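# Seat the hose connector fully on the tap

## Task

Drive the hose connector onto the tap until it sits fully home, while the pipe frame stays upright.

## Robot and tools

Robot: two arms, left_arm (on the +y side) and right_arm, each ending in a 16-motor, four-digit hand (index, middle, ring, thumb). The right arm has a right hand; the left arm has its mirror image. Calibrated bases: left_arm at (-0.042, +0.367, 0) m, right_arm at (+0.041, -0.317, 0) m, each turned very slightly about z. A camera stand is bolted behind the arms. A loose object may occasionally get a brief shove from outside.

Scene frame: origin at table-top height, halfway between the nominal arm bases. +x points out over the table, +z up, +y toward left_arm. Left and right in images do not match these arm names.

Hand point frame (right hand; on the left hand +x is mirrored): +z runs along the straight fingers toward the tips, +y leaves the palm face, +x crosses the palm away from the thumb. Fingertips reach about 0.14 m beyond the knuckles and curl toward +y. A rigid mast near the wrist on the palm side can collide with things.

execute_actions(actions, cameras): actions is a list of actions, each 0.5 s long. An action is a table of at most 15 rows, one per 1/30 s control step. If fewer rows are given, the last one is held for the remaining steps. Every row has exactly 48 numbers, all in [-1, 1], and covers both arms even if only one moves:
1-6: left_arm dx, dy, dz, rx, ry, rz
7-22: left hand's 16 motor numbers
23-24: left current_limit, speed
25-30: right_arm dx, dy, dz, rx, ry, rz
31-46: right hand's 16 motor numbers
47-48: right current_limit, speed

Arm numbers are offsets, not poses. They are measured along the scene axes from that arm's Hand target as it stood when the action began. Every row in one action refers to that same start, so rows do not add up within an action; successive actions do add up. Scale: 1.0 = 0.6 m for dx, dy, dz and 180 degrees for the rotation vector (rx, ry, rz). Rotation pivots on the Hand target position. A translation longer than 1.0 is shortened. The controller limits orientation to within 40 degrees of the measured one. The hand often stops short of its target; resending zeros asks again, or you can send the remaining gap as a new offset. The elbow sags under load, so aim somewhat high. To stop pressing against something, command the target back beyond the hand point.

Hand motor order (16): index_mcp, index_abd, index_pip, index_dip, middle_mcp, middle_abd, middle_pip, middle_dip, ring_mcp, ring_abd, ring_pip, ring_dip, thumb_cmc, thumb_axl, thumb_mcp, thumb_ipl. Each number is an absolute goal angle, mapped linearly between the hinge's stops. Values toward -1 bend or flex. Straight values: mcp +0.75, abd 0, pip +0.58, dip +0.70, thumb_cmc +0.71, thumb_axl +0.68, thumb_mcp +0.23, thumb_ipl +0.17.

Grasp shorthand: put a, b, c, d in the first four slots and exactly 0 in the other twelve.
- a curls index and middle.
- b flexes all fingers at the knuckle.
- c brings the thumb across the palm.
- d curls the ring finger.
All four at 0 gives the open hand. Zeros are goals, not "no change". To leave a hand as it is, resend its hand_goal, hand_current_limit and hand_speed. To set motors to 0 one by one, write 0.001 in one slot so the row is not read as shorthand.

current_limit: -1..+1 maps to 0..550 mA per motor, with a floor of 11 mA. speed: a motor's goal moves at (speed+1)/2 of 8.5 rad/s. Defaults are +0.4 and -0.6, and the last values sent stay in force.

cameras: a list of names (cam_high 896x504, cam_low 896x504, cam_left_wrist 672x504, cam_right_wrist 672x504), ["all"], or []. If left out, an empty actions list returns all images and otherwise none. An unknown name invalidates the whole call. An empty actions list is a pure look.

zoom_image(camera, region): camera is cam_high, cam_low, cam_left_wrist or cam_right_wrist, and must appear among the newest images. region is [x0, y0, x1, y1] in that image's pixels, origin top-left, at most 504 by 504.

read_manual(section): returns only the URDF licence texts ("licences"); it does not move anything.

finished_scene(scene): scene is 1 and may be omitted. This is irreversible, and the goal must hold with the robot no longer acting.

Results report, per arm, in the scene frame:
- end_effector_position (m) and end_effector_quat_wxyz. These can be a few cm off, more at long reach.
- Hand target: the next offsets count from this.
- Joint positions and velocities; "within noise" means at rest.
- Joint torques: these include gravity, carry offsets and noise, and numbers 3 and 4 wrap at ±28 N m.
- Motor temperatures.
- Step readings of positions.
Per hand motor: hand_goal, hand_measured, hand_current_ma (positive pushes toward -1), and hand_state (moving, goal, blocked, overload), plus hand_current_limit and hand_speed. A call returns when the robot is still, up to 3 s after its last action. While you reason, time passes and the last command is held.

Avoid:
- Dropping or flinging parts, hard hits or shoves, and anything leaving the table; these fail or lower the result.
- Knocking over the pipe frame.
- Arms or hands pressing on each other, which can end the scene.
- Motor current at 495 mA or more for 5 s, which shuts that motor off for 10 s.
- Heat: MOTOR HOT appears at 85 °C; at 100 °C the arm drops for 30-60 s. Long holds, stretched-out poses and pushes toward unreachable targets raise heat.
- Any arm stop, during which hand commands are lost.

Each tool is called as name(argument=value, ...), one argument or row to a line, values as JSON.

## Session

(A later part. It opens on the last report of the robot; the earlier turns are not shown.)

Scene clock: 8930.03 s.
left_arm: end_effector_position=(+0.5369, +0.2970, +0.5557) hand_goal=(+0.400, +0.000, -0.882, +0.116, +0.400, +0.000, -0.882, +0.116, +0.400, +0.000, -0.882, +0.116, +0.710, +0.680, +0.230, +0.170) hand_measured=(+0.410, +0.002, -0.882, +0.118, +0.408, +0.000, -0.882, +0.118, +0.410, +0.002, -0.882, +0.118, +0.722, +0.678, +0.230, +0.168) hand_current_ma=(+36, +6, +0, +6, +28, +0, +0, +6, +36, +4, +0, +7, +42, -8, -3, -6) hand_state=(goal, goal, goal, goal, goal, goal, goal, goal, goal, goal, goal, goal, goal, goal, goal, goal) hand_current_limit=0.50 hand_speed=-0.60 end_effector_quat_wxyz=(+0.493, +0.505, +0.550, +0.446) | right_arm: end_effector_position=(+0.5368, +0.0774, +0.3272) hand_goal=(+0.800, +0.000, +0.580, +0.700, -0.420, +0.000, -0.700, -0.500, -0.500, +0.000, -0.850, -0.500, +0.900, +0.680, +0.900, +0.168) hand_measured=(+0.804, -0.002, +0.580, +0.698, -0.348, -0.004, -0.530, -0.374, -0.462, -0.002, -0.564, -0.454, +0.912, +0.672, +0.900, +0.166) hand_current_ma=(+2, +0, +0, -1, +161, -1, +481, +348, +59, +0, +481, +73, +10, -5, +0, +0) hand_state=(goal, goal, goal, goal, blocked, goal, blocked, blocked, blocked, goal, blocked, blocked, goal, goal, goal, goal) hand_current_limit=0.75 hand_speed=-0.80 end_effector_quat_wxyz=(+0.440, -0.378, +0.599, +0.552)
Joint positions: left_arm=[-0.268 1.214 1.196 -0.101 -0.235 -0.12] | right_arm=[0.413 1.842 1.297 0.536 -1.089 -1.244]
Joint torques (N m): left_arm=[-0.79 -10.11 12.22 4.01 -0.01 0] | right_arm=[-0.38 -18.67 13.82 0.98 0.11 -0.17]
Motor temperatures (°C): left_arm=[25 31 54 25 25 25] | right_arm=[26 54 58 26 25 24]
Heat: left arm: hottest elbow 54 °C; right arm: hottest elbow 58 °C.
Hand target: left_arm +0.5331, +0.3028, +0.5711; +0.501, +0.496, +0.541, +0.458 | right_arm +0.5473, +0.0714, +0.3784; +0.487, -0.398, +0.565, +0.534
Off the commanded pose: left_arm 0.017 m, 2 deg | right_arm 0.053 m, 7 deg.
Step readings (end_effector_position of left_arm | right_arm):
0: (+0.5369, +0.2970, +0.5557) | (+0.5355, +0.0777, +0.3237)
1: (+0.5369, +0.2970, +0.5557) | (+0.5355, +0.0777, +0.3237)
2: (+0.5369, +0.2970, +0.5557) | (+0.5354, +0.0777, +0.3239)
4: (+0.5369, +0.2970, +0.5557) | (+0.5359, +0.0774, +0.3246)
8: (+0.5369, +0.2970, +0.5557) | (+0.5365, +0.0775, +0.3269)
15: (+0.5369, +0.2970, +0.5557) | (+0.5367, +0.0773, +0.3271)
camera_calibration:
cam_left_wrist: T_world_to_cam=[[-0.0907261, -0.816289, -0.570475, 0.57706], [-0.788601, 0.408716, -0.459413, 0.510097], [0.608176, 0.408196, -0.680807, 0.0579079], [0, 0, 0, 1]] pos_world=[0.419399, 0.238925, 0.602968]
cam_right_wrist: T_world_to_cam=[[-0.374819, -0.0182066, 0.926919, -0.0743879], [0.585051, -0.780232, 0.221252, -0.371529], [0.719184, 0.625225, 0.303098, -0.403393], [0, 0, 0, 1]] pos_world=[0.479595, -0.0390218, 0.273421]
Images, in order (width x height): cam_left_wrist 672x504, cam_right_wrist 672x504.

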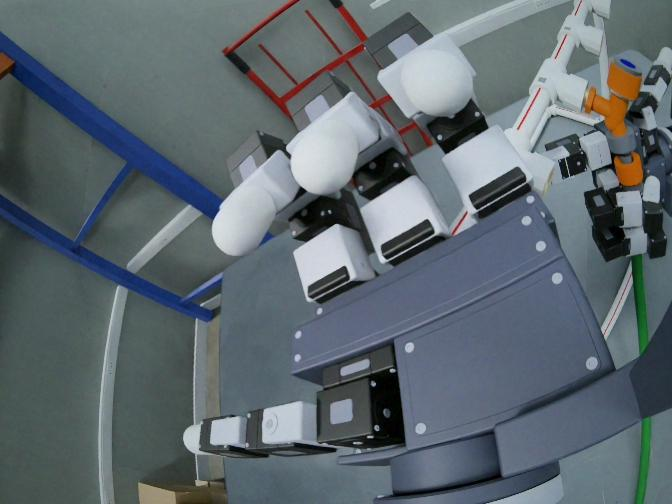

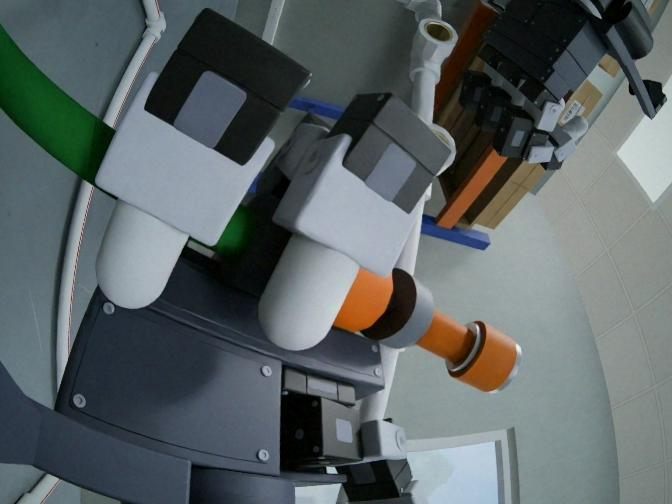

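execute_actions(
  actions=[
    [[0,0,0,0,0,0,0.4,0,-0.883,0.116,0.4,0,-0.883,0.116,0.4,0,-0.883,0.116,0.71,0.68,0.23,0.17,0.5,-0.6,0.003,-0.001,0.01,0.002,-0.005,-0.002,0.8,0,0.58,0.7,-0.42,0,-0.7,-0.5,-0.5,0,-0.85,-0.5,0.9,0.68,0.9,0.168,0.75,-0.8],[0,0,0,0,0,0,0.4,0,-0.883,0.116,0.4,0,-0.883,0.116,0.4,0,-0.883,0.116,0.71,0.68,0.23,0.17,0.5,-0.6,0.006,-0.002,0.025,0.004,-0.01,-0.004,0.8,0,0.58,0.7,-0.42,0,-0.7,-0.5,-0.5,0,-0.85,-0.5,0.9,0.68,0.9,0.168,0.75,-0.8]],
  ],
  cameras=["cam_right_wrist", "cam_left_wrist"],
)

zoom_image(
  camera="cam_left_wrist",
  region=[605, 130, 655, 220],
)

zoom_image(
  camera="cam_right_wrist",
  region=[340, 240, 500, 360],
)

Scene clock: 8979.93 s.
left_arm: end_effector_position=(+0.5369, +0.2970, +0.5557) hand_goal=(+0.400, +0.000, -0.882, +0.116, +0.400, +0.000, -0.882, +0.116, +0.400, +0.000, -0.882, +0.116, +0.710, +0.680, +0.230, +0.170) hand_measured=(+0.410, +0.002, -0.882, +0.118, +0.408, +0.000, -0.882, +0.118, +0.410, +0.002, -0.882, +0.118, +0.722, +0.678, +0.230, +0.168) hand_current_ma=(+36, +6, +0, +6, +28, +0, +0, +6, +36, +4, +0, +7, +42, -8, -3, -6) hand_state=(goal, goal, goal, goal, goal, goal, goal, goal, goal, goal, goal, goal, goal, goal, goal, goal) hand_current_limit=0.50 hand_speed=-0.60 end_effector_quat_wxyz=(+0.493, +0.505, +0.550, +0.446) | right_arm: end_effector_position=(+0.5391, +0.0774, +0.3299) hand_goal=(+0.800, +0.000, +0.580, +0.700, -0.420, +0.000, -0.700, -0.500, -0.500, +0.000, -0.850, -0.500, +0.900, +0.680, +0.900, +0.168) hand_measured=(+0.804, -0.002, +0.580, +0.698, -0.348, -0.004, -0.530, -0.374, -0.462, -0.002, -0.564, -0.454, +0.912, +0.672, +0.900, +0.166) hand_current_ma=(+2, +0, +0, -1, +161, -1, +481, +348, +59, +0, +481, +73, +10, -5, +0, +0) hand_state=(goal, goal, goal, goal, blocked, goal, blocked, blocked, blocked, goal, blocked, blocked, goal, goal, goal, goal) hand_current_limit=0.75 hand_speed=-0.80 end_effector_quat_wxyz=(+0.444, -0.378, +0.598, +0.550)
Joint positions: left_arm=[-0.268 1.214 1.196 -0.101 -0.235 -0.12] | right_arm=[0.412 1.841 1.303 0.536 -1.084 -1.244]
Joint torques (N m): left_arm=[-0.73 -10.11 12.21 4.04 -0.01 0] | right_arm=[-0.79 -20.07 14.94 1.22 0.24 -0.2]
Motor temperatures (°C): left_arm=[25 31 54 25 25 25] | right_arm=[26 50 59 26 25 24]
Heat: left arm: hottest elbow 54 °C; right arm: hottest elbow 59 °C.
Hand target: left_arm +0.5331, +0.3028, +0.5711; +0.501, +0.496, +0.541, +0.458 | right_arm +0.5507, +0.0704, +0.3933; +0.501, -0.400, +0.556, +0.529
Off the commanded pose: left_arm 0.017 m, 2 deg | right_arm 0.065 m, 9 deg.
Step readings (end_effector_position of left_arm | right_arm):
0: (+0.5369, +0.2970, +0.5557) | (+0.5368, +0.0774, +0.3272)
1: (+0.5369, +0.2970, +0.5557) | (+0.5368, +0.0774, +0.3272)
2: (+0.5369, +0.2970, +0.5557) | (+0.5368, +0.0773, +0.3274)
4: (+0.5369, +0.2970, +0.5557) | (+0.5371, +0.0775, +0.3282)
8: (+0.5369, +0.2970, +0.5557) | (+0.5387, +0.0775, +0.3298)
15: (+0.5369, +0.2970, +0.5557) | (+0.5391, +0.0774, +0.3299)
camera_calibration:
cam_left_wrist: T_world_to_cam=[[-0.0907261, -0.816289, -0.570475, 0.57706], [-0.788601, 0.408716, -0.459413, 0.510097], [0.608176, 0.408196, -0.680807, 0.0579079], [0, 0, 0, 1]] pos_world=[0.419399, 0.238925, 0.602968]
cam_right_wrist: T_world_to_cam=[[-0.380547, -0.0177291, 0.924592, -0.0722232], [0.578343, -0.784726, 0.22299, -0.370052], [0.721598, 0.619589, 0.308879, -0.408597], [0, 0, 0, 1]] pos_world=[0.481375, -0.0385078, 0.275502]
Images, in order (width x height): cam_left_wrist 672x504, cam_right_wrist 672x504.

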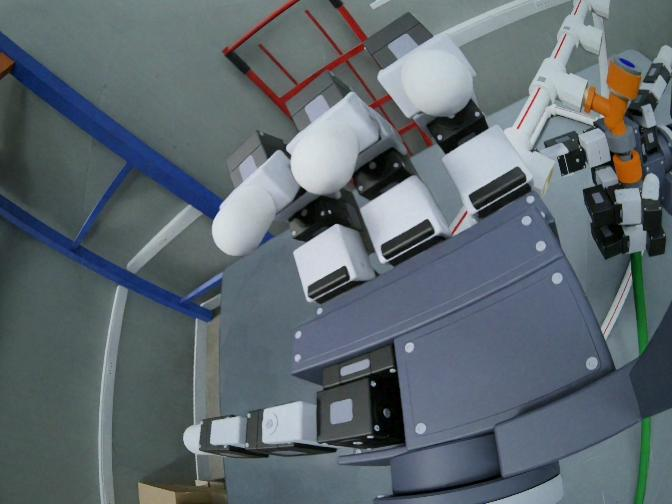

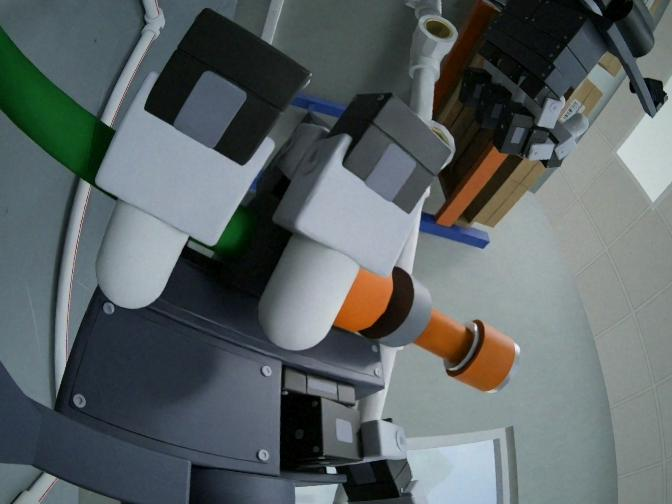

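Scaled by 5.600 from the camera's 672x504 image, which has a finer 960x720 frame.

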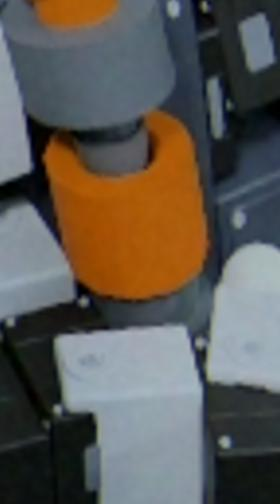

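Scaled by 3.150 from the camera's 672x504 image, which has a finer 960x720 frame.

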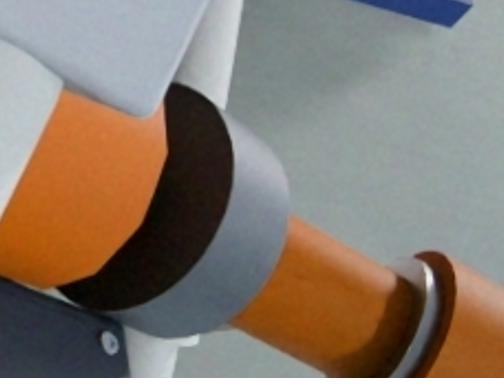

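execute_actions(
  actions=[
    [[0,0,0,0,0,0,0.4,0,-0.883,0.116,0.4,0,-0.883,0.116,0.4,0,-0.883,0.116,0.71,0.68,0.23,0.17,0.5,-0.6,0.003,0.001,0.015,0.001,-0.004,-0.002,0.8,0,0.58,0.7,-0.42,0,-0.7,-0.5,-0.5,0,-0.85,-0.5,0.9,0.68,0.9,0.168,0.75,-0.8],[0,0,0,0,0,0,0.4,0,-0.883,0.116,0.4,0,-0.883,0.116,0.4,0,-0.883,0.116,0.71,0.68,0.23,0.17,0.5,-0.6,0.006,0.001,0.03,0.003,-0.008,-0.003,0.8,0,0.58,0.7,-0.42,0,-0.7,-0.5,-0.5,0,-0.85,-0.5,0.9,0.68,0.9,0.168,0.75,-0.8]],
  ],
  cameras=["cam_right_wrist", "cam_left_wrist"],
)

zoom_image(
  camera="cam_left_wrist",
  region=[605, 130, 655, 220],
)

zoom_image(
  camera="cam_right_wrist",
  region=[340, 240, 500, 360],
)

Scene clock: 8999.17 s.
left_arm: end_effector_position=(+0.5369, +0.2970, +0.5557) hand_goal=(+0.400, +0.000, -0.882, +0.116, +0.400, +0.000, -0.882, +0.116, +0.400, +0.000, -0.882, +0.116, +0.710, +0.680, +0.230, +0.170) hand_measured=(+0.410, +0.002, -0.882, +0.118, +0.408, +0.000, -0.882, +0.118, +0.410, +0.002, -0.882, +0.118, +0.722, +0.678, +0.230, +0.168) hand_current_ma=(+36, +6, +0, +6, +28, +0, +0, +6, +36, +4, +0, +7, +42, -8, -3, -6) hand_state=(goal, goal, goal, goal, goal, goal, goal, goal, goal, goal, goal, goal, goal, goal, goal, goal) hand_current_limit=0.50 hand_speed=-0.60 end_effector_quat_wxyz=(+0.493, +0.505, +0.550, +0.446) | right_arm: end_effector_position=(+0.5454, +0.0764, +0.3332) hand_goal=(+0.800, +0.000, +0.580, +0.700, -0.420, +0.000, -0.700, -0.500, -0.500, +0.000, -0.850, -0.500, +0.900, +0.680, +0.900, +0.168) hand_measured=(+0.804, -0.002, +0.580, +0.698, -0.348, -0.002, -0.530, -0.374, -0.462, -0.002, -0.564, -0.454, +0.912, +0.672, +0.900, +0.166) hand_current_ma=(+2, +0, +0, -1, +161, -1, +481, +348, +59, +0, +481, +73, +10, -5, +0, +0) hand_state=(goal, goal, goal, goal, blocked, goal, blocked, blocked, blocked, goal, blocked, blocked, goal, goal, goal, goal) hand_current_limit=0.75 hand_speed=-0.80 end_effector_quat_wxyz=(+0.446, -0.372, +0.603, +0.547)
Joint positions: left_arm=[-0.268 1.214 1.196 -0.101 -0.235 -0.12] | right_arm=[0.407 1.841 1.315 0.516 -1.073 -1.244]
Joint torques (N m): left_arm=[-0.79 -10.05 12.22 4.04 -0.01 0] | right_arm=[-0.32 -20.42 15.87 1.57 0.11 -0.2]
Motor temperatures (°C): left_arm=[25 31 54 25 25 25] | right_arm=[26 50 62 26 25 24]
Heat: left arm: hottest elbow 54 °C; right arm: hottest elbow 62 °C.
Hand target: left_arm +0.5331, +0.3028, +0.5711; +0.501, +0.496, +0.541, +0.458 | right_arm +0.5544, +0.0708, +0.4113; +0.513, -0.401, +0.550, +0.524
Off the commanded pose: left_arm 0.017 m, 2 deg | right_arm 0.079 m, 11 deg.
Step readings (end_effector_position of left_arm | right_arm):
0: (+0.5369, +0.2970, +0.5557) | (+0.5391, +0.0774, +0.3299)
1: (+0.5369, +0.2970, +0.5557) | (+0.5391, +0.0774, +0.3299)
2: (+0.5369, +0.2970, +0.5557) | (+0.5393, +0.0775, +0.3300)
4: (+0.5369, +0.2970, +0.5557) | (+0.5406, +0.0777, +0.3314)
8: (+0.5369, +0.2970, +0.5557) | (+0.5436, +0.0773, +0.3327)
15: (+0.5369, +0.2970, +0.5557) | (+0.5454, +0.0764, +0.3332)
camera_calibration:
cam_left_wrist: T_world_to_cam=[[-0.0907261, -0.816289, -0.570475, 0.57706], [-0.788601, 0.408716, -0.459413, 0.510097], [0.608176, 0.408196, -0.680807, 0.0579079], [0, 0, 0, 1]] pos_world=[0.419399, 0.238925, 0.602968]
cam_right_wrist: T_world_to_cam=[[-0.374446, -0.00951173, 0.9272, -0.0776503], [0.56783, -0.792873, 0.221182, -0.368243], [0.733048, 0.609313, 0.302289, -0.416744], [0, 0, 0, 1]] pos_world=[0.485517, -0.0387814, 0.279424]
Images, in order (width x height): cam_left_wrist 672x504, cam_right_wrist 672x504.

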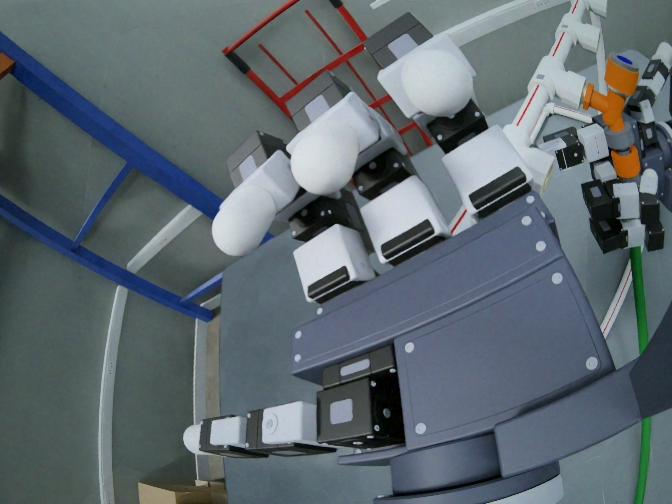

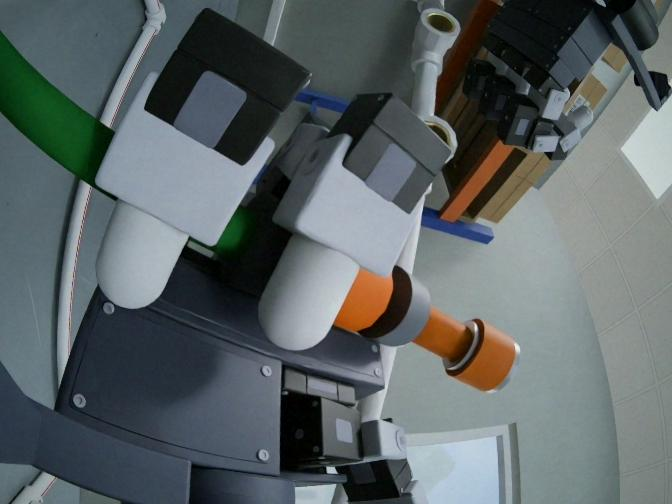

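Scaled by 5.600 from the camera's 672x504 image, which has a finer 960x720 frame.

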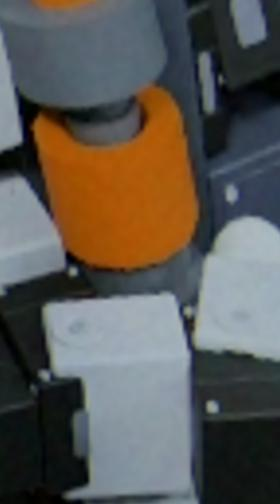

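Scaled by 3.150 from the camera's 672x504 image, which has a finer 960x720 frame.

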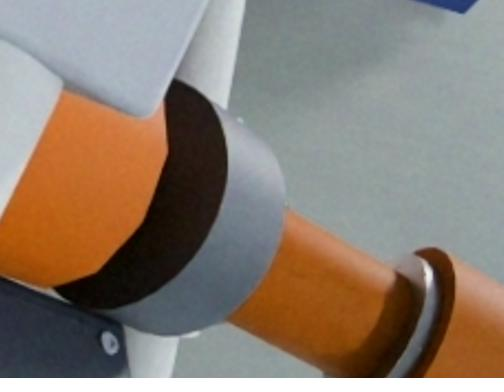

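execute_actions(
  actions=[
    [[0,0,0,0,0,0,0.4,0,-0.883,0.116,0.4,0,-0.883,0.116,0.4,0,-0.883,0.116,0.71,0.68,0.23,0.17,0.5,-0.6,0,0,-0.05,0,0,0,0.8,0,0.58,0.7,-0.42,0,-0.7,-0.5,-0.5,0,-0.85,-0.5,0.9,0.68,0.9,0.168,0.75,-0.8]],
  ],
  cameras=["cam_high", "cam_low"],
)

zoom_image(
  camera="cam_high",
  region=[405, 195, 475, 275],
)

zoom_image(
  camera="cam_low",
  region=[380, 100, 620, 260],
)

Scene clock: 9018.30 s.
left_arm: end_effector_position=(+0.5369, +0.2970, +0.5557) hand_goal=(+0.400, +0.000, -0.882, +0.116, +0.400, +0.000, -0.882, +0.116, +0.400, +0.000, -0.882, +0.116, +0.710, +0.680, +0.230, +0.170) hand_measured=(+0.410, +0.002, -0.882, +0.118, +0.408, +0.000, -0.882, +0.118, +0.410, +0.002, -0.882, +0.118, +0.722, +0.678, +0.230, +0.168) hand_current_ma=(+36, +6, +0, +6, +28, +0, +0, +6, +36, +4, +0, +7, +42, -8, -3, -6) hand_state=(goal, goal, goal, goal, goal, goal, goal, goal, goal, goal, goal, goal, goal, goal, goal, goal) hand_current_limit=0.50 hand_speed=-0.60 end_effector_quat_wxyz=(+0.493, +0.505, +0.550, +0.446) | right_arm: end_effector_position=(+0.5454, +0.0764, +0.3325) hand_goal=(+0.800, +0.000, +0.580, +0.700, -0.420, +0.000, -0.700, -0.500, -0.500, +0.000, -0.850, -0.500, +0.900, +0.680, +0.900, +0.168) hand_measured=(+0.804, -0.002, +0.580, +0.698, -0.348, -0.002, -0.530, -0.374, -0.462, -0.002, -0.564, -0.454, +0.912, +0.672, +0.900, +0.166) hand_current_ma=(+2, +0, +0, -1, +161, -1, +481, +348, +59, +0, +481, +73, +10, -5, +0, +0) hand_state=(goal, goal, goal, goal, blocked, goal, blocked, blocked, blocked, goal, blocked, blocked, goal, goal, goal, goal) hand_current_limit=0.75 hand_speed=-0.80 end_effector_quat_wxyz=(+0.451, -0.374, +0.599, +0.546)
Joint positions: left_arm=[-0.268 1.214 1.196 -0.101 -0.235 -0.12] | right_arm=[0.407 1.845 1.315 0.536 -1.073 -1.244]
Joint torques (N m): left_arm=[-0.79 -10.11 12.22 4.03 -0.01 0] | right_arm=[-0.26 -18.32 13.97 2.97 0.11 -0.3]
Motor temperatures (°C): left_arm=[25 31 54 25 25 25] | right_arm=[26 51 68 26 25 24]
Heat: left arm: hottest elbow 54 °C; right arm: hottest elbow 68 °C.
Hand target: left_arm +0.5331, +0.3028, +0.5711; +0.501, +0.496, +0.541, +0.458 | right_arm +0.5544, +0.0709, +0.3813; +0.512, -0.401, +0.550, +0.524
Off the commanded pose: left_arm 0.017 m, 2 deg | right_arm 0.050 m, 10 deg.
Step readings (end_effector_position of left_arm | right_arm):
0: (+0.5369, +0.2970, +0.5557) | (+0.5454, +0.0764, +0.3332)
1: (+0.5369, +0.2970, +0.5557) | (+0.5454, +0.0764, +0.3332)
2: (+0.5369, +0.2970, +0.5557) | (+0.5454, +0.0764, +0.3332)
4: (+0.5369, +0.2970, +0.5557) | (+0.5454, +0.0764, +0.3332)
8: (+0.5369, +0.2970, +0.5557) | (+0.5454, +0.0764, +0.3329)
15: (+0.5369, +0.2970, +0.5557) | (+0.5454, +0.0764, +0.3326)
Images, in order (width x height): cam_high 896x504, cam_low 896x504.

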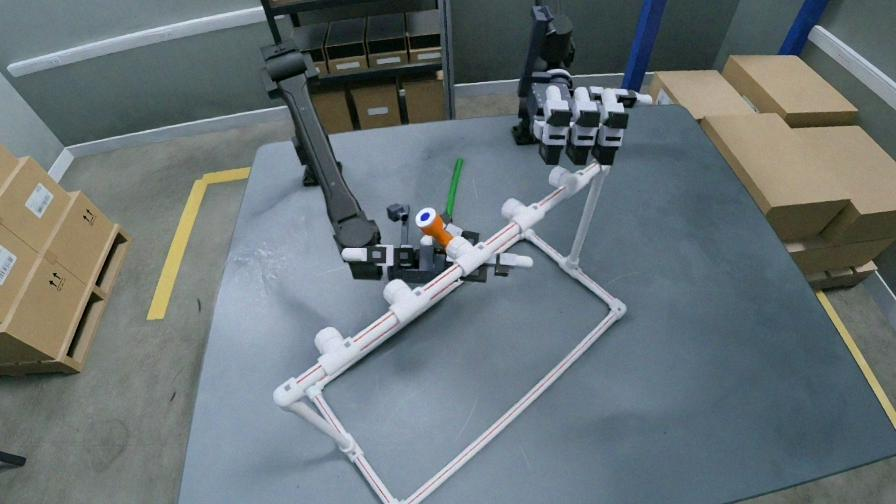

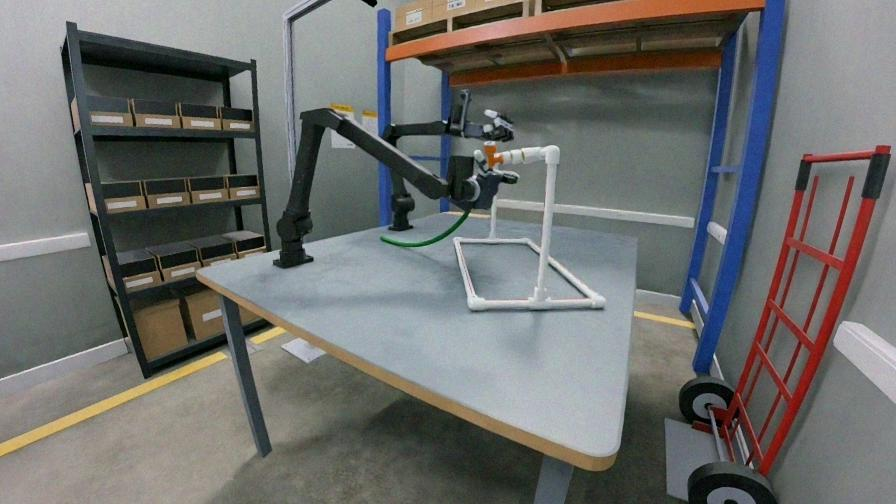

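Scaled by 6.300 from the camera's 896x504 image, which has a finer 1280x720 frame.

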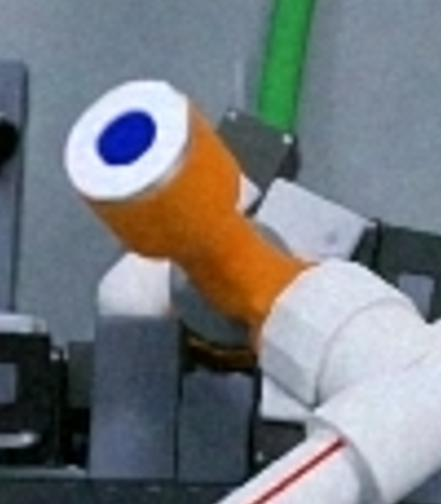

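Scaled by 2.100 from the camera's 896x504 image, which has a finer 1280x720 frame.

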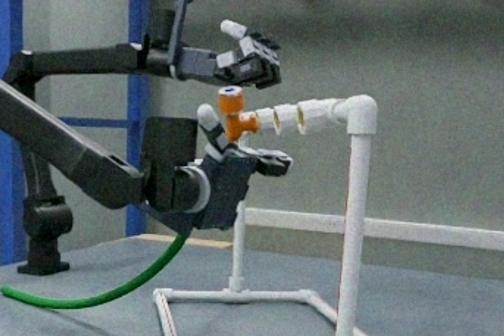

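execute_actions(
  actions=[
    [[0,0,0,0,0,0,0.4,0,-0.883,0.116,0.4,0,-0.883,0.116,0.4,0,-0.883,0.116,0.71,0.68,0.23,0.17,0.5,-0.6,0,0,-0.03,0,0,0,0.8,0,0.58,0.7,-0.42,0,-0.7,-0.5,-0.5,0,-0.85,-0.5,0.9,0.68,0.95,0.95,0.75,-0.8]],
    [[0,0,0,0,0,0,0.4,0,-0.883,0.116,0.4,0,-0.883,0.116,0.4,0,-0.883,0.116,0.71,0.68,0.23,0.17,0.5,-0.6,0,0,0,0,0,0,0.8,0,0.58,0.7,-0.42,0,-0.7,-0.5,-0.5,0,-0.85,-0.5,0.9,0.68,0.95,0.95,0.75,-0.8]],
  ],
  cameras=["cam_left_wrist", "cam_right_wrist", "cam_low"],
)

zoom_image(
  camera="cam_left_wrist",
  region=[560, 20, 672, 270],
)

zoom_image(
  camera="cam_low",
  region=[430, 120, 550, 230],
)

Scene clock: 9115.53 s.
left_arm: end_effector_position=(+0.5369, +0.2970, +0.5557) hand_goal=(+0.400, +0.000, -0.882, +0.116, +0.400, +0.000, -0.882, +0.116, +0.400, +0.000, -0.882, +0.116, +0.710, +0.680, +0.230, +0.170) hand_measured=(+0.410, +0.002, -0.882, +0.118, +0.408, +0.000, -0.882, +0.118, +0.410, +0.002, -0.882, +0.118, +0.722, +0.678, +0.230, +0.168) hand_current_ma=(+36, +6, +0, +6, +28, +0, +0, +6, +36, +4, +0, +7, +42, -8, -3, -6) hand_state=(goal, goal, goal, goal, goal, goal, goal, goal, goal, goal, goal, goal, goal, goal, goal, goal) hand_current_limit=0.50 hand_speed=-0.60 end_effector_quat_wxyz=(+0.493, +0.505, +0.550, +0.446) | right_arm: end_effector_position=(+0.5468, +0.0761, +0.3323) hand_goal=(+0.800, +0.000, +0.580, +0.700, -0.420, +0.000, -0.700, -0.500, -0.500, +0.000, -0.850, -0.500, +0.900, +0.680, +0.950, +0.950) hand_measured=(+0.804, -0.002, +0.580, +0.698, -0.348, -0.002, -0.530, -0.374, -0.462, -0.002, -0.564, -0.454, +0.952, +0.610, +0.870, +0.712) hand_current_ma=(+2, +0, +0, -1, +161, -1, +481, +348, +59, +0, +481, +73, +87, -190, -255, -480) hand_state=(goal, goal, goal, goal, blocked, goal, blocked, blocked, blocked, goal, blocked, blocked, blocked, blocked, blocked, blocked) hand_current_limit=0.75 hand_speed=-0.80 end_effector_quat_wxyz=(+0.458, -0.372, +0.592, +0.549)
Joint positions: left_arm=[-0.268 1.214 1.196 -0.101 -0.235 -0.12] | right_arm=[0.407 1.858 1.315 0.589 -1.072 -1.215]
Joint torques (N m): left_arm=[-0.79 -10.05 12.23 4.04 -0.01 0] | right_arm=[-0.44 -18.14 12.53 2.71 0.15 -0.55]
Motor temperatures (°C): left_arm=[25 31 54 25 25 25] | right_arm=[26 52 68 27 25 24]
Heat: left arm: hottest elbow 54 °C; right arm: hottest elbow 68 °C.
Hand target: left_arm +0.5331, +0.3028, +0.5711; +0.501, +0.496, +0.541, +0.458 | right_arm +0.5544, +0.0709, +0.3634; +0.513, -0.401, +0.550, +0.524
Off the commanded pose: left_arm 0.017 m, 2 deg | right_arm 0.032 m, 9 deg.
Step readings (end_effector_position of left_arm | right_arm):
0: (+0.5369, +0.2970, +0.5557) | (+0.5454, +0.0764, +0.3326)
1: (+0.5369, +0.2970, +0.5557) | (+0.5454, +0.0764, +0.3326)
2: (+0.5369, +0.2970, +0.5557) | (+0.5455, +0.0764, +0.3322)
4: (+0.5369, +0.2970, +0.5557) | (+0.5455, +0.0764, +0.3315)
8: (+0.5369, +0.2970, +0.5557) | (+0.5456, +0.0763, +0.3314)
15: (+0.5369, +0.2970, +0.5557) | (+0.5459, +0.0762, +0.3316)
16: (+0.5369, +0.2970, +0.5557) | (+0.5460, +0.0762, +0.3316)
17: (+0.5369, +0.2970, +0.5557) | (+0.5460, +0.0762, +0.3318)
19: (+0.5369, +0.2970, +0.5557) | (+0.5461, +0.0762, +0.3317)
23: (+0.5369, +0.2970, +0.5557) | (+0.5462, +0.0761, +0.3320)
30: (+0.5369, +0.2970, +0.5557) | (+0.5465, +0.0761, +0.3321)
camera_calibration:
cam_left_wrist: T_world_to_cam=[[-0.0907261, -0.816289, -0.570475, 0.57706], [-0.788601, 0.408716, -0.459413, 0.510097], [0.608176, 0.408196, -0.680807, 0.0579079], [0, 0, 0, 1]] pos_world=[0.419399, 0.238925, 0.602968]
cam_right_wrist: T_world_to_cam=[[-0.396, -0.0310092, 0.917727, -0.0598178], [0.561435, -0.799033, 0.215261, -0.363097], [0.726618, 0.600488, 0.333827, -0.42369], [0, 0, 0, 1]] pos_world=[0.488029, -0.0375605, 0.274496]
Images, in order (width x height): cam_low 896x504, cam_left_wrist 672x504, cam_right_wrist 672x504.

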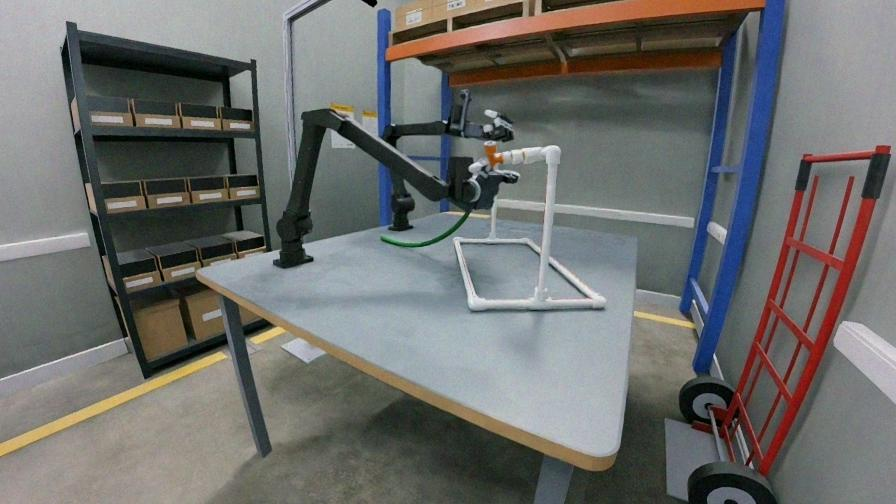

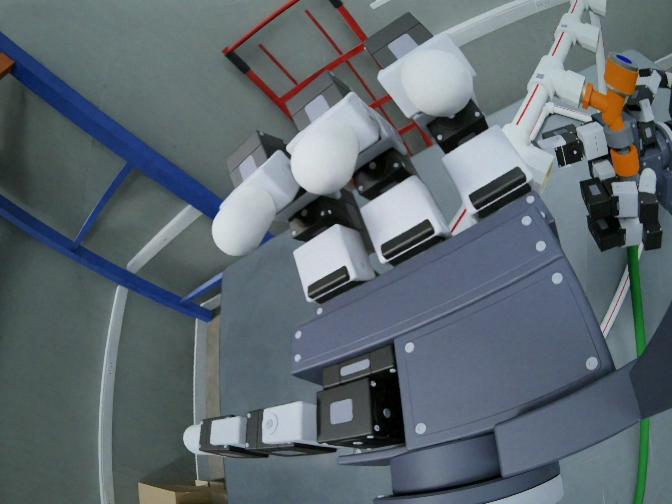

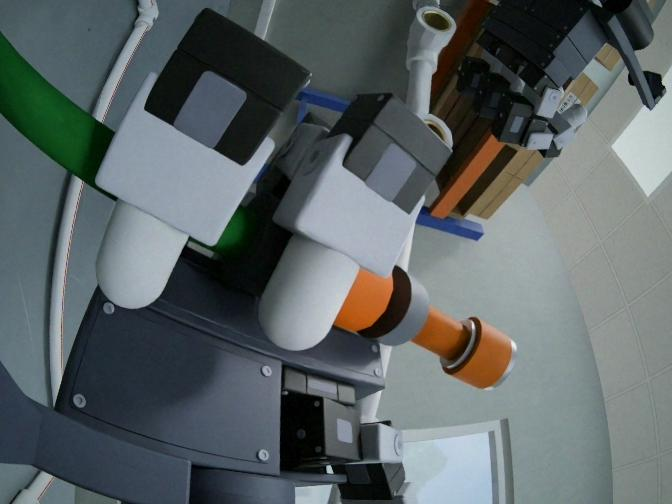

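Scaled by 2.016 from the camera's 672x504 image, which has a finer 960x720 frame.

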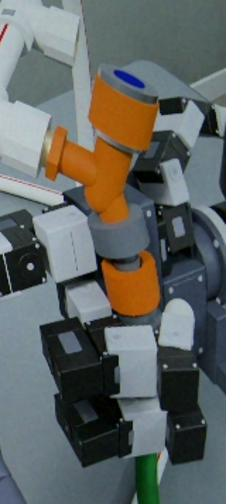

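Scaled by 4.200 from the camera's 896x504 image, which has a finer 1280x720 frame.

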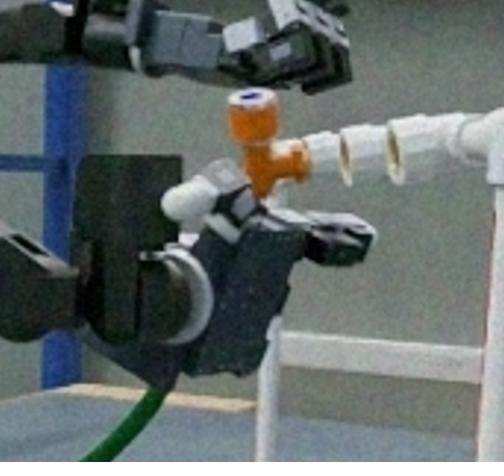

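execute_actions(
  actions=[
    [[0.02,-0.03,0.06,0,0.01,-0.01,0.4,0,-0.883,0.116,0.4,0,-0.883,0.116,0.4,0,-0.883,0.116,0.71,0.68,0.23,0.17,0.5,-0.6,0,0,0,0,0,0,0.8,0,0.58,0.7,-0.42,0,-0.7,-0.5,-0.5,0,-0.85,-0.5,0.94,0.62,0.87,0.69,0.75,-0.8],[0.04,-0.06,0.107,0.004,0.02,-0.03,0.4,0,-0.883,0.116,0.4,0,-0.883,0.116,0.4,0,-0.883,0.116,0.71,0.68,0.23,0.17,0.5,-0.6,0,0,0,0,0,0,0.8,0,0.58,0.7,-0.42,0,-0.7,-0.5,-0.5,0,-0.85,-0.5,0.94,0.62,0.87,0.69,0.75,-0.8]],
    [[0.03,-0.07,0,0.002,0.01,-0.022,0.4,0,-0.883,0.116,0.4,0,-0.883,0.116,0.4,0,-0.883,0.116,0.71,0.68,0.23,0.17,0.5,-0.6,0,0,0,0,0,0,0.8,0,0.58,0.7,-0.42,0,-0.7,-0.5,-0.5,0,-0.85,-0.5,0.94,0.62,0.87,0.69,0.75,-0.8],[0.06,-0.14,0,0.004,0.017,-0.044,0.4,0,-0.883,0.116,0.4,0,-0.883,0.116,0.4,0,-0.883,0.116,0.71,0.68,0.23,0.17,0.5,-0.6,0,0,0,0,0,0,0.8,0,0.58,0.7,-0.42,0,-0.7,-0.5,-0.5,0,-0.85,-0.5,0.94,0.62,0.87,0.69,0.75,-0.8]],
    [[0.03,-0.07,0,0.002,0.01,-0.022,0.4,0,-0.883,0.116,0.4,0,-0.883,0.116,0.4,0,-0.883,0.116,0.71,0.68,0.23,0.17,0.5,-0.6,0,0,0,0,0,0,0.8,0,0.58,0.7,-0.42,0,-0.7,-0.5,-0.5,0,-0.85,-0.5,0.94,0.62,0.87,0.69,0.75,-0.8],[0.06,-0.14,0,0.004,0.017,-0.044,0.4,0,-0.883,0.116,0.4,0,-0.883,0.116,0.4,0,-0.883,0.116,0.71,0.68,0.23,0.17,0.5,-0.6,0,0,0,0,0,0,0.8,0,0.58,0.7,-0.42,0,-0.7,-0.5,-0.5,0,-0.85,-0.5,0.94,0.62,0.87,0.69,0.75,-0.8]],
    [[0.03,-0.07,0,0.002,0.01,-0.022,0.4,0,-0.883,0.116,0.4,0,-0.883,0.116,0.4,0,-0.883,0.116,0.71,0.68,0.23,0.17,0.5,-0.6,0,0,0,0,0,0,0.8,0,0.58,0.7,-0.42,0,-0.7,-0.5,-0.5,0,-0.85,-0.5,0.94,0.62,0.87,0.69,0.75,-0.8],[0.06,-0.14,0,0.004,0.017,-0.044,0.4,0,-0.883,0.116,0.4,0,-0.883,0.116,0.4,0,-0.883,0.116,0.71,0.68,0.23,0.17,0.5,-0.6,0,0,0,0,0,0,0.8,0,0.58,0.7,-0.42,0,-0.7,-0.5,-0.5,0,-0.85,-0.5,0.94,0.62,0.87,0.69,0.75,-0.8]],
  ],
  cameras=["cam_high", "cam_low", "cam_right_wrist"],
)

zoom_image(
  camera="cam_low",
  region=[430, 80, 570, 230],
)

zoom_image(
  camera="cam_high",
  region=[370, 140, 530, 300],
)

Scene clock: 9163.20 s.
left_arm: end_effector_position=(+0.6672, +0.0119, +0.5960) hand_goal=(+0.400, +0.000, -0.882, +0.116, +0.400, +0.000, -0.882, +0.116, +0.400, +0.000, -0.882, +0.116, +0.710, +0.680, +0.230, +0.170) hand_measured=(+0.410, +0.002, -0.882, +0.118, +0.408, +0.000, -0.882, +0.118, +0.410, +0.002, -0.882, +0.118, +0.722, +0.678, +0.230, +0.168) hand_current_ma=(+36, +6, +0, +6, +28, +0, +0, +6, +36, +4, +0, +7, +42, -8, -3, -7) hand_state=(goal, goal, goal, goal, goal, goal, goal, goal, goal, goal, goal, goal, goal, goal, goal, goal) hand_current_limit=0.50 hand_speed=-0.60 end_effector_quat_wxyz=(+0.508, +0.687, +0.449, +0.262) | right_arm: end_effector_position=(+0.5466, +0.0763, +0.3315) hand_goal=(+0.800, +0.000, +0.580, +0.700, -0.420, +0.000, -0.700, -0.500, -0.500, +0.000, -0.850, -0.500, +0.940, +0.620, +0.870, +0.690) hand_measured=(+0.804, -0.002, +0.580, +0.698, -0.348, -0.002, -0.530, -0.374, -0.462, -0.002, -0.564, -0.454, +0.960, +0.600, +0.866, +0.692) hand_current_ma=(+2, +0, +0, -1, +161, -1, +481, +348, +59, +0, +481, +73, +21, -27, -2, +0) hand_state=(goal, goal, goal, goal, blocked, goal, blocked, blocked, blocked, goal, blocked, blocked, blocked, blocked, goal, goal) hand_current_limit=0.75 hand_speed=-0.80 end_effector_quat_wxyz=(+0.460, -0.374, +0.591, +0.547)
Joint positions: left_arm=[-0.524 1.783 2.099 -0.67 0.014 -0.098] | right_arm=[0.407 1.858 1.315 0.589 -1.071 -1.223]
Joint torques (N m): left_arm=[-1.49 -17.49 16.25 2.85 -0.07 -0.01] | right_arm=[0.03 -17.67 12.57 2.55 0.15 -0.47]
Motor temperatures (°C): left_arm=[25 31 55 25 25 25] | right_arm=[26 57 65 27 25 24]
Heat: left arm: hottest elbow 55 °C; right arm: hottest elbow 65 °C.
Hand target: left_arm +0.6650, +0.0149, +0.6354; +0.524, +0.677, +0.438, +0.275 | right_arm +0.5544, +0.0710, +0.3633; +0.512, -0.401, +0.550, +0.524
Off the commanded pose: left_arm 0.040 m, 3 deg | right_arm 0.033 m, 9 deg.
Step readings (end_effector_position of left_arm | right_arm):
0: (+0.5369, +0.2970, +0.5557) | (+0.5468, +0.0761, +0.3323)
1: (+0.5369, +0.2970, +0.5557) | (+0.5468, +0.0761, +0.3323)
2: (+0.5372, +0.2964, +0.5551) | (+0.5468, +0.0761, +0.3323)
4: (+0.5400, +0.2918, +0.5547) | (+0.5467, +0.0761, +0.3322)
8: (+0.5488, +0.2822, +0.5725) | (+0.5467, +0.0762, +0.3317)
15: (+0.5484, +0.2768, +0.6113) | (+0.5466, +0.0763, +0.3315)
16: (+0.5485, +0.2760, +0.6133) | (+0.5466, +0.0763, +0.3315)
17: (+0.5496, +0.2732, +0.6141) | (+0.5466, +0.0763, +0.3315)
19: (+0.5561, +0.2620, +0.6150) | (+0.5466, +0.0763, +0.3315)
23: (+0.5742, +0.2162, +0.6108) | (+0.5466, +0.0763, +0.3315)
30: (+0.5954, +0.1738, +0.5810) | (+0.5466, +0.0763, +0.3315)
31: (+0.5967, +0.1736, +0.5792) | (+0.5466, +0.0763, +0.3315)
32: (+0.5980, +0.1726, +0.5785) | (+0.5466, +0.0763, +0.3315)
34: (+0.6039, +0.1655, +0.5829) | (+0.5466, +0.0763, +0.3315)
38: (+0.6161, +0.1366, +0.6019) | (+0.5466, +0.0763, +0.3315)
45: (+0.6246, +0.0977, +0.6000) | (+0.5466, +0.0763, +0.3315)
46: (+0.6262, +0.0968, +0.5986) | (+0.5466, +0.0763, +0.3315)
47: (+0.6283, +0.0947, +0.5971) | (+0.5466, +0.0763, +0.3315)
49: (+0.6355, +0.0833, +0.5988) | (+0.5466, +0.0763, +0.3315)
53: (+0.6527, +0.0543, +0.6055) | (+0.5466, +0.0763, +0.3315)
60: (+0.6656, +0.0142, +0.5894) | (+0.5466, +0.0763, +0.3315)
camera_calibration:
cam_right_wrist: T_world_to_cam=[[-0.403287, -0.029487, 0.914598, -0.054154], [0.558942, -0.799299, 0.220692, -0.363147], [0.72453, 0.60021, 0.338828, -0.423852], [0, 0, 0, 1]] pos_world=[0.488232, -0.0374598, 0.273286]
Images, in order (width x height): cam_high 896x504, cam_low 896x504, cam_right_wrist 672x504.

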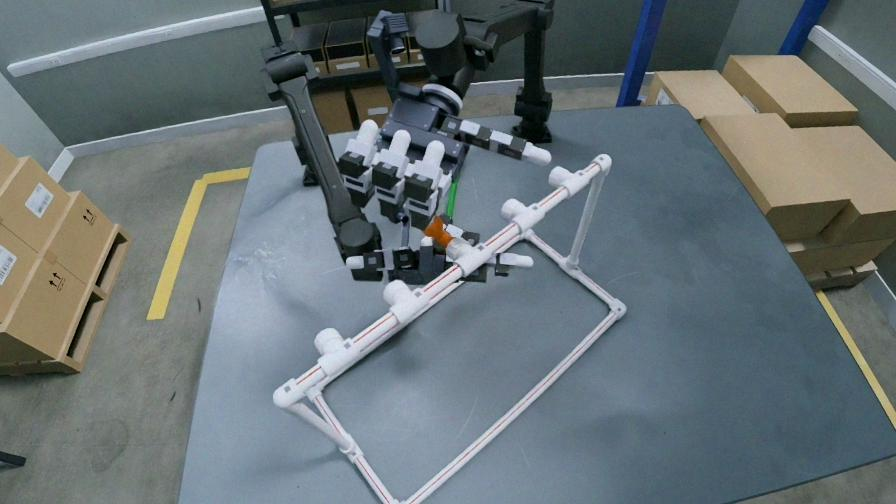

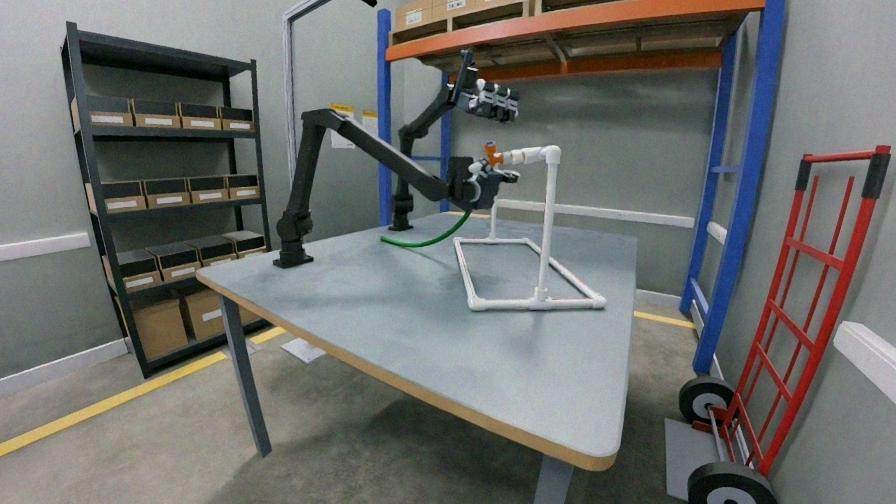

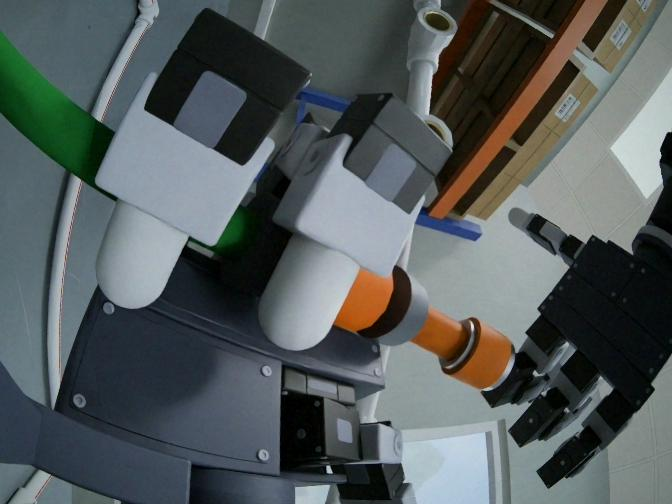

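Scaled by 3.360 from the camera's 896x504 image, which has a finer 1280x720 frame.

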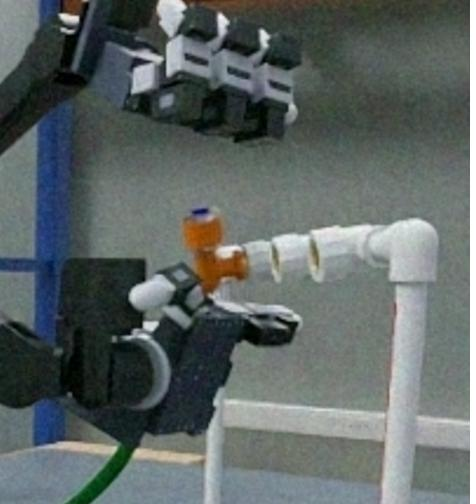

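Scaled by 3.150 from the camera's 896x504 image, which has a finer 1280x720 frame.

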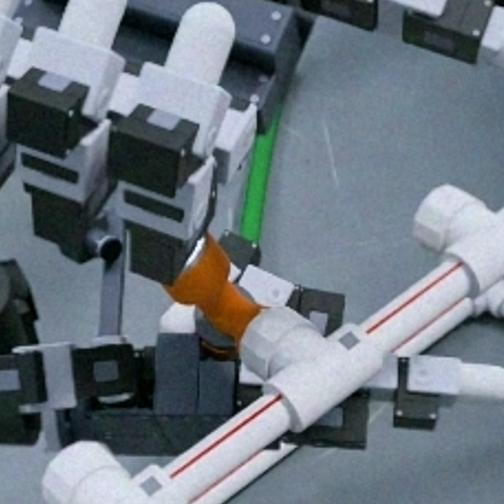

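execute_actions(
  actions=[
    [[0,0,-0.03,0,0,0,0.4,0,-0.883,0.116,0.4,0,-0.883,0.116,0.4,0,-0.883,0.116,0.71,0.68,0.23,0.17,0.5,-0.6,0,0,0,0,0,0,0.8,0,0.58,0.7,-0.42,0,-0.7,-0.5,-0.5,0,-0.85,-0.5,0.94,0.62,0.87,0.69,0.75,-0.8],[-0.003,-0.01,-0.06,0,0,0,0.4,0,-0.883,0.116,0.4,0,-0.883,0.116,0.4,0,-0.883,0.116,0.71,0.68,0.23,0.17,0.5,-0.6,0,0,0,0,0,0,0.8,0,0.58,0.7,-0.42,0,-0.7,-0.5,-0.5,0,-0.85,-0.5,0.94,0.62,0.87,0.69,0.75,-0.8]],
    [[0,0,-0.01,0,0,0,0.4,0,-0.883,0.116,0.4,0,-0.883,0.116,0.4,0,-0.883,0.116,0.71,0.68,0.23,0.17,0.5,-0.6,0,0,0,0,0,0,0.8,0,0.58,0.7,-0.42,0,-0.7,-0.5,-0.5,0,-0.85,-0.5,0.94,0.62,0.87,0.69,0.75,-0.8]],
  ],
  cameras=["cam_high", "cam_low", "cam_right_wrist"],
)

zoom_image(
  camera="cam_low",
  region=[430, 80, 570, 230],
)

zoom_image(
  camera="cam_high",
  region=[370, 140, 530, 300],
)

Scene clock: 9200.63 s.
left_arm: end_effector_position=(+0.6748, +0.0086, +0.5635) hand_goal=(+0.400, +0.000, -0.882, +0.116, +0.400, +0.000, -0.882, +0.116, +0.400, +0.000, -0.882, +0.116, +0.710, +0.680, +0.230, +0.170) hand_measured=(+0.410, +0.002, -0.882, +0.118, +0.408, +0.000, -0.882, +0.118, +0.410, +0.002, -0.882, +0.118, +0.722, +0.678, +0.230, +0.168) hand_current_ma=(+36, +6, +0, +6, +28, +0, +0, +6, +36, +4, +0, +7, +42, -8, -3, -7) hand_state=(goal, goal, goal, goal, goal, goal, goal, goal, goal, goal, goal, goal, goal, goal, goal, goal) hand_current_limit=0.50 hand_speed=-0.60 end_effector_quat_wxyz=(+0.506, +0.687, +0.451, +0.263) | right_arm: end_effector_position=(+0.5466, +0.0763, +0.3315) hand_goal=(+0.800, +0.000, +0.580, +0.700, -0.420, +0.000, -0.700, -0.500, -0.500, +0.000, -0.850, -0.500, +0.940, +0.620, +0.870, +0.690) hand_measured=(+0.804, -0.002, +0.580, +0.698, -0.348, -0.002, -0.530, -0.374, -0.462, -0.002, -0.564, -0.454, +0.960, +0.600, +0.866, +0.692) hand_current_ma=(+2, +0, +0, -1, +161, -1, +481, +348, +59, +0, +481, +73, +21, -27, -2, +0) hand_state=(goal, goal, goal, goal, blocked, goal, blocked, blocked, blocked, goal, blocked, blocked, blocked, blocked, goal, goal) hand_current_limit=0.75 hand_speed=-0.80 end_effector_quat_wxyz=(+0.460, -0.374, +0.591, +0.547)
Joint positions: left_arm=[-0.524 1.782 2.011 -0.587 0.01 -0.098] | right_arm=[0.407 1.858 1.315 0.589 -1.071 -1.223]
Joint torques (N m): left_arm=[-2.37 -19.43 12.12 4.05 -0.24 -0.04] | right_arm=[-0.15 -17.14 12.68 2.74 0.16 -0.48]
Motor temperatures (°C): left_arm=[25 32 60 25 25 25] | right_arm=[26 57 65 27 25 24]
Heat: left arm: hottest elbow 60 °C; right arm: hottest elbow 65 °C.
Hand target: left_arm +0.6633, +0.0088, +0.5932; +0.524, +0.677, +0.438, +0.275 | right_arm +0.5544, +0.0710, +0.3633; +0.512, -0.401, +0.550, +0.524
Off the commanded pose: left_arm 0.032 m, 3 deg | right_arm 0.033 m, 9 deg.
Step readings (end_effector_position of left_arm | right_arm):
0: (+0.6672, +0.0119, +0.5960) | (+0.5466, +0.0763, +0.3315)
1: (+0.6672, +0.0119, +0.5960) | (+0.5466, +0.0763, +0.3315)
2: (+0.6672, +0.0119, +0.5960) | (+0.5466, +0.0763, +0.3315)
4: (+0.6677, +0.0117, +0.5960) | (+0.5466, +0.0763, +0.3315)
8: (+0.6702, +0.0110, +0.5882) | (+0.5466, +0.0763, +0.3315)
15: (+0.6731, +0.0096, +0.5701) | (+0.5466, +0.0763, +0.3315)
16: (+0.6731, +0.0095, +0.5703) | (+0.5466, +0.0763, +0.3315)
17: (+0.6733, +0.0095, +0.5704) | (+0.5466, +0.0763, +0.3315)
19: (+0.6735, +0.0093, +0.5711) | (+0.5466, +0.0763, +0.3315)
23: (+0.6742, +0.0090, +0.5676) | (+0.5466, +0.0763, +0.3315)
30: (+0.6748, +0.0086, +0.5631) | (+0.5466, +0.0763, +0.3315)
camera_calibration:
cam_right_wrist: T_world_to_cam=[[-0.403287, -0.029487, 0.914598, -0.054154], [0.558942, -0.799299, 0.220692, -0.363147], [0.72453, 0.60021, 0.338828, -0.423852], [0, 0, 0, 1]] pos_world=[0.488232, -0.0374598, 0.273286]
Images, in order (width x height): cam_high 896x504, cam_low 896x504, cam_right_wrist 672x504.

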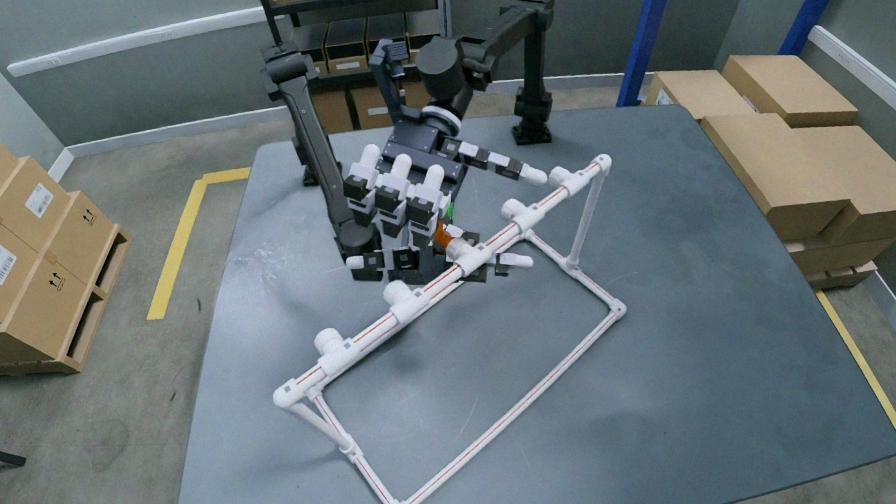

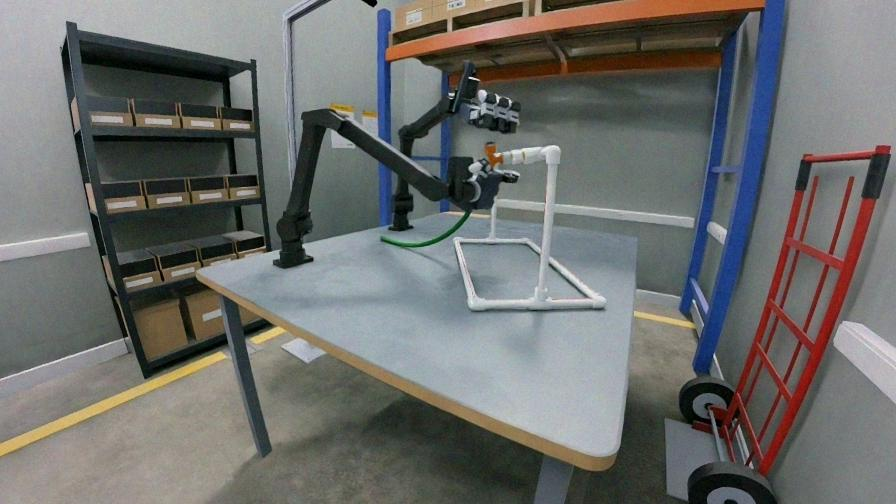

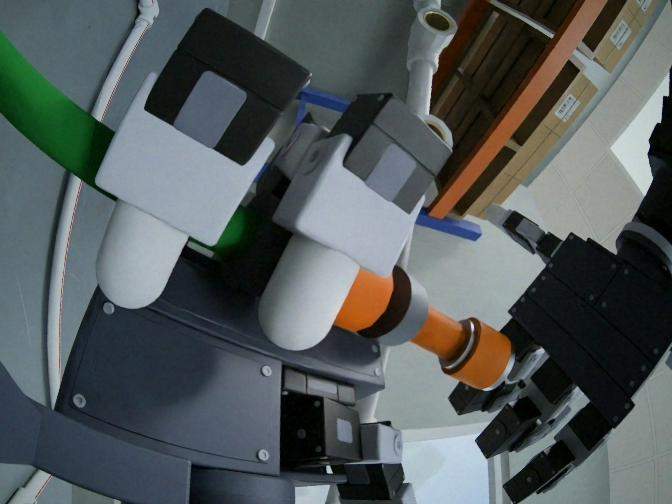

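Scaled by 3.360 from the camera's 896x504 image, which has a finer 1280x720 frame.

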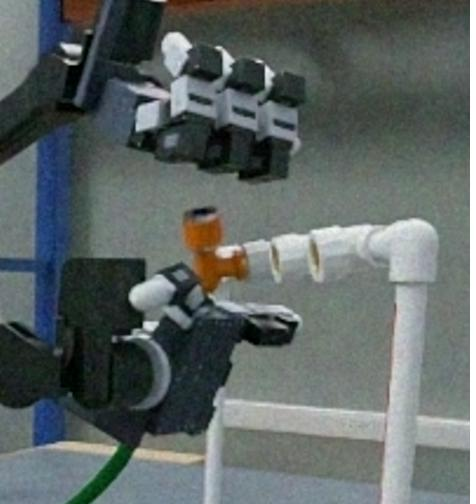

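Scaled by 3.150 from the camera's 896x504 image, which has a finer 1280x720 frame.

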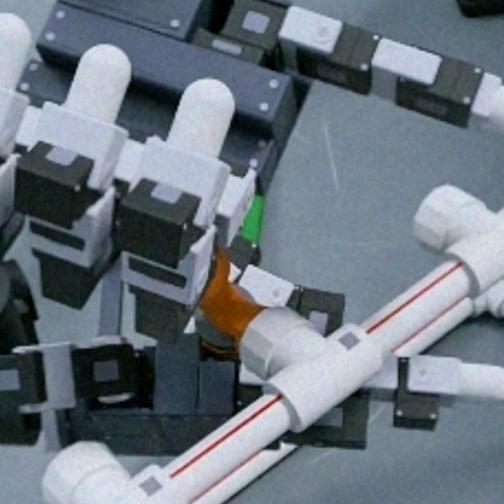

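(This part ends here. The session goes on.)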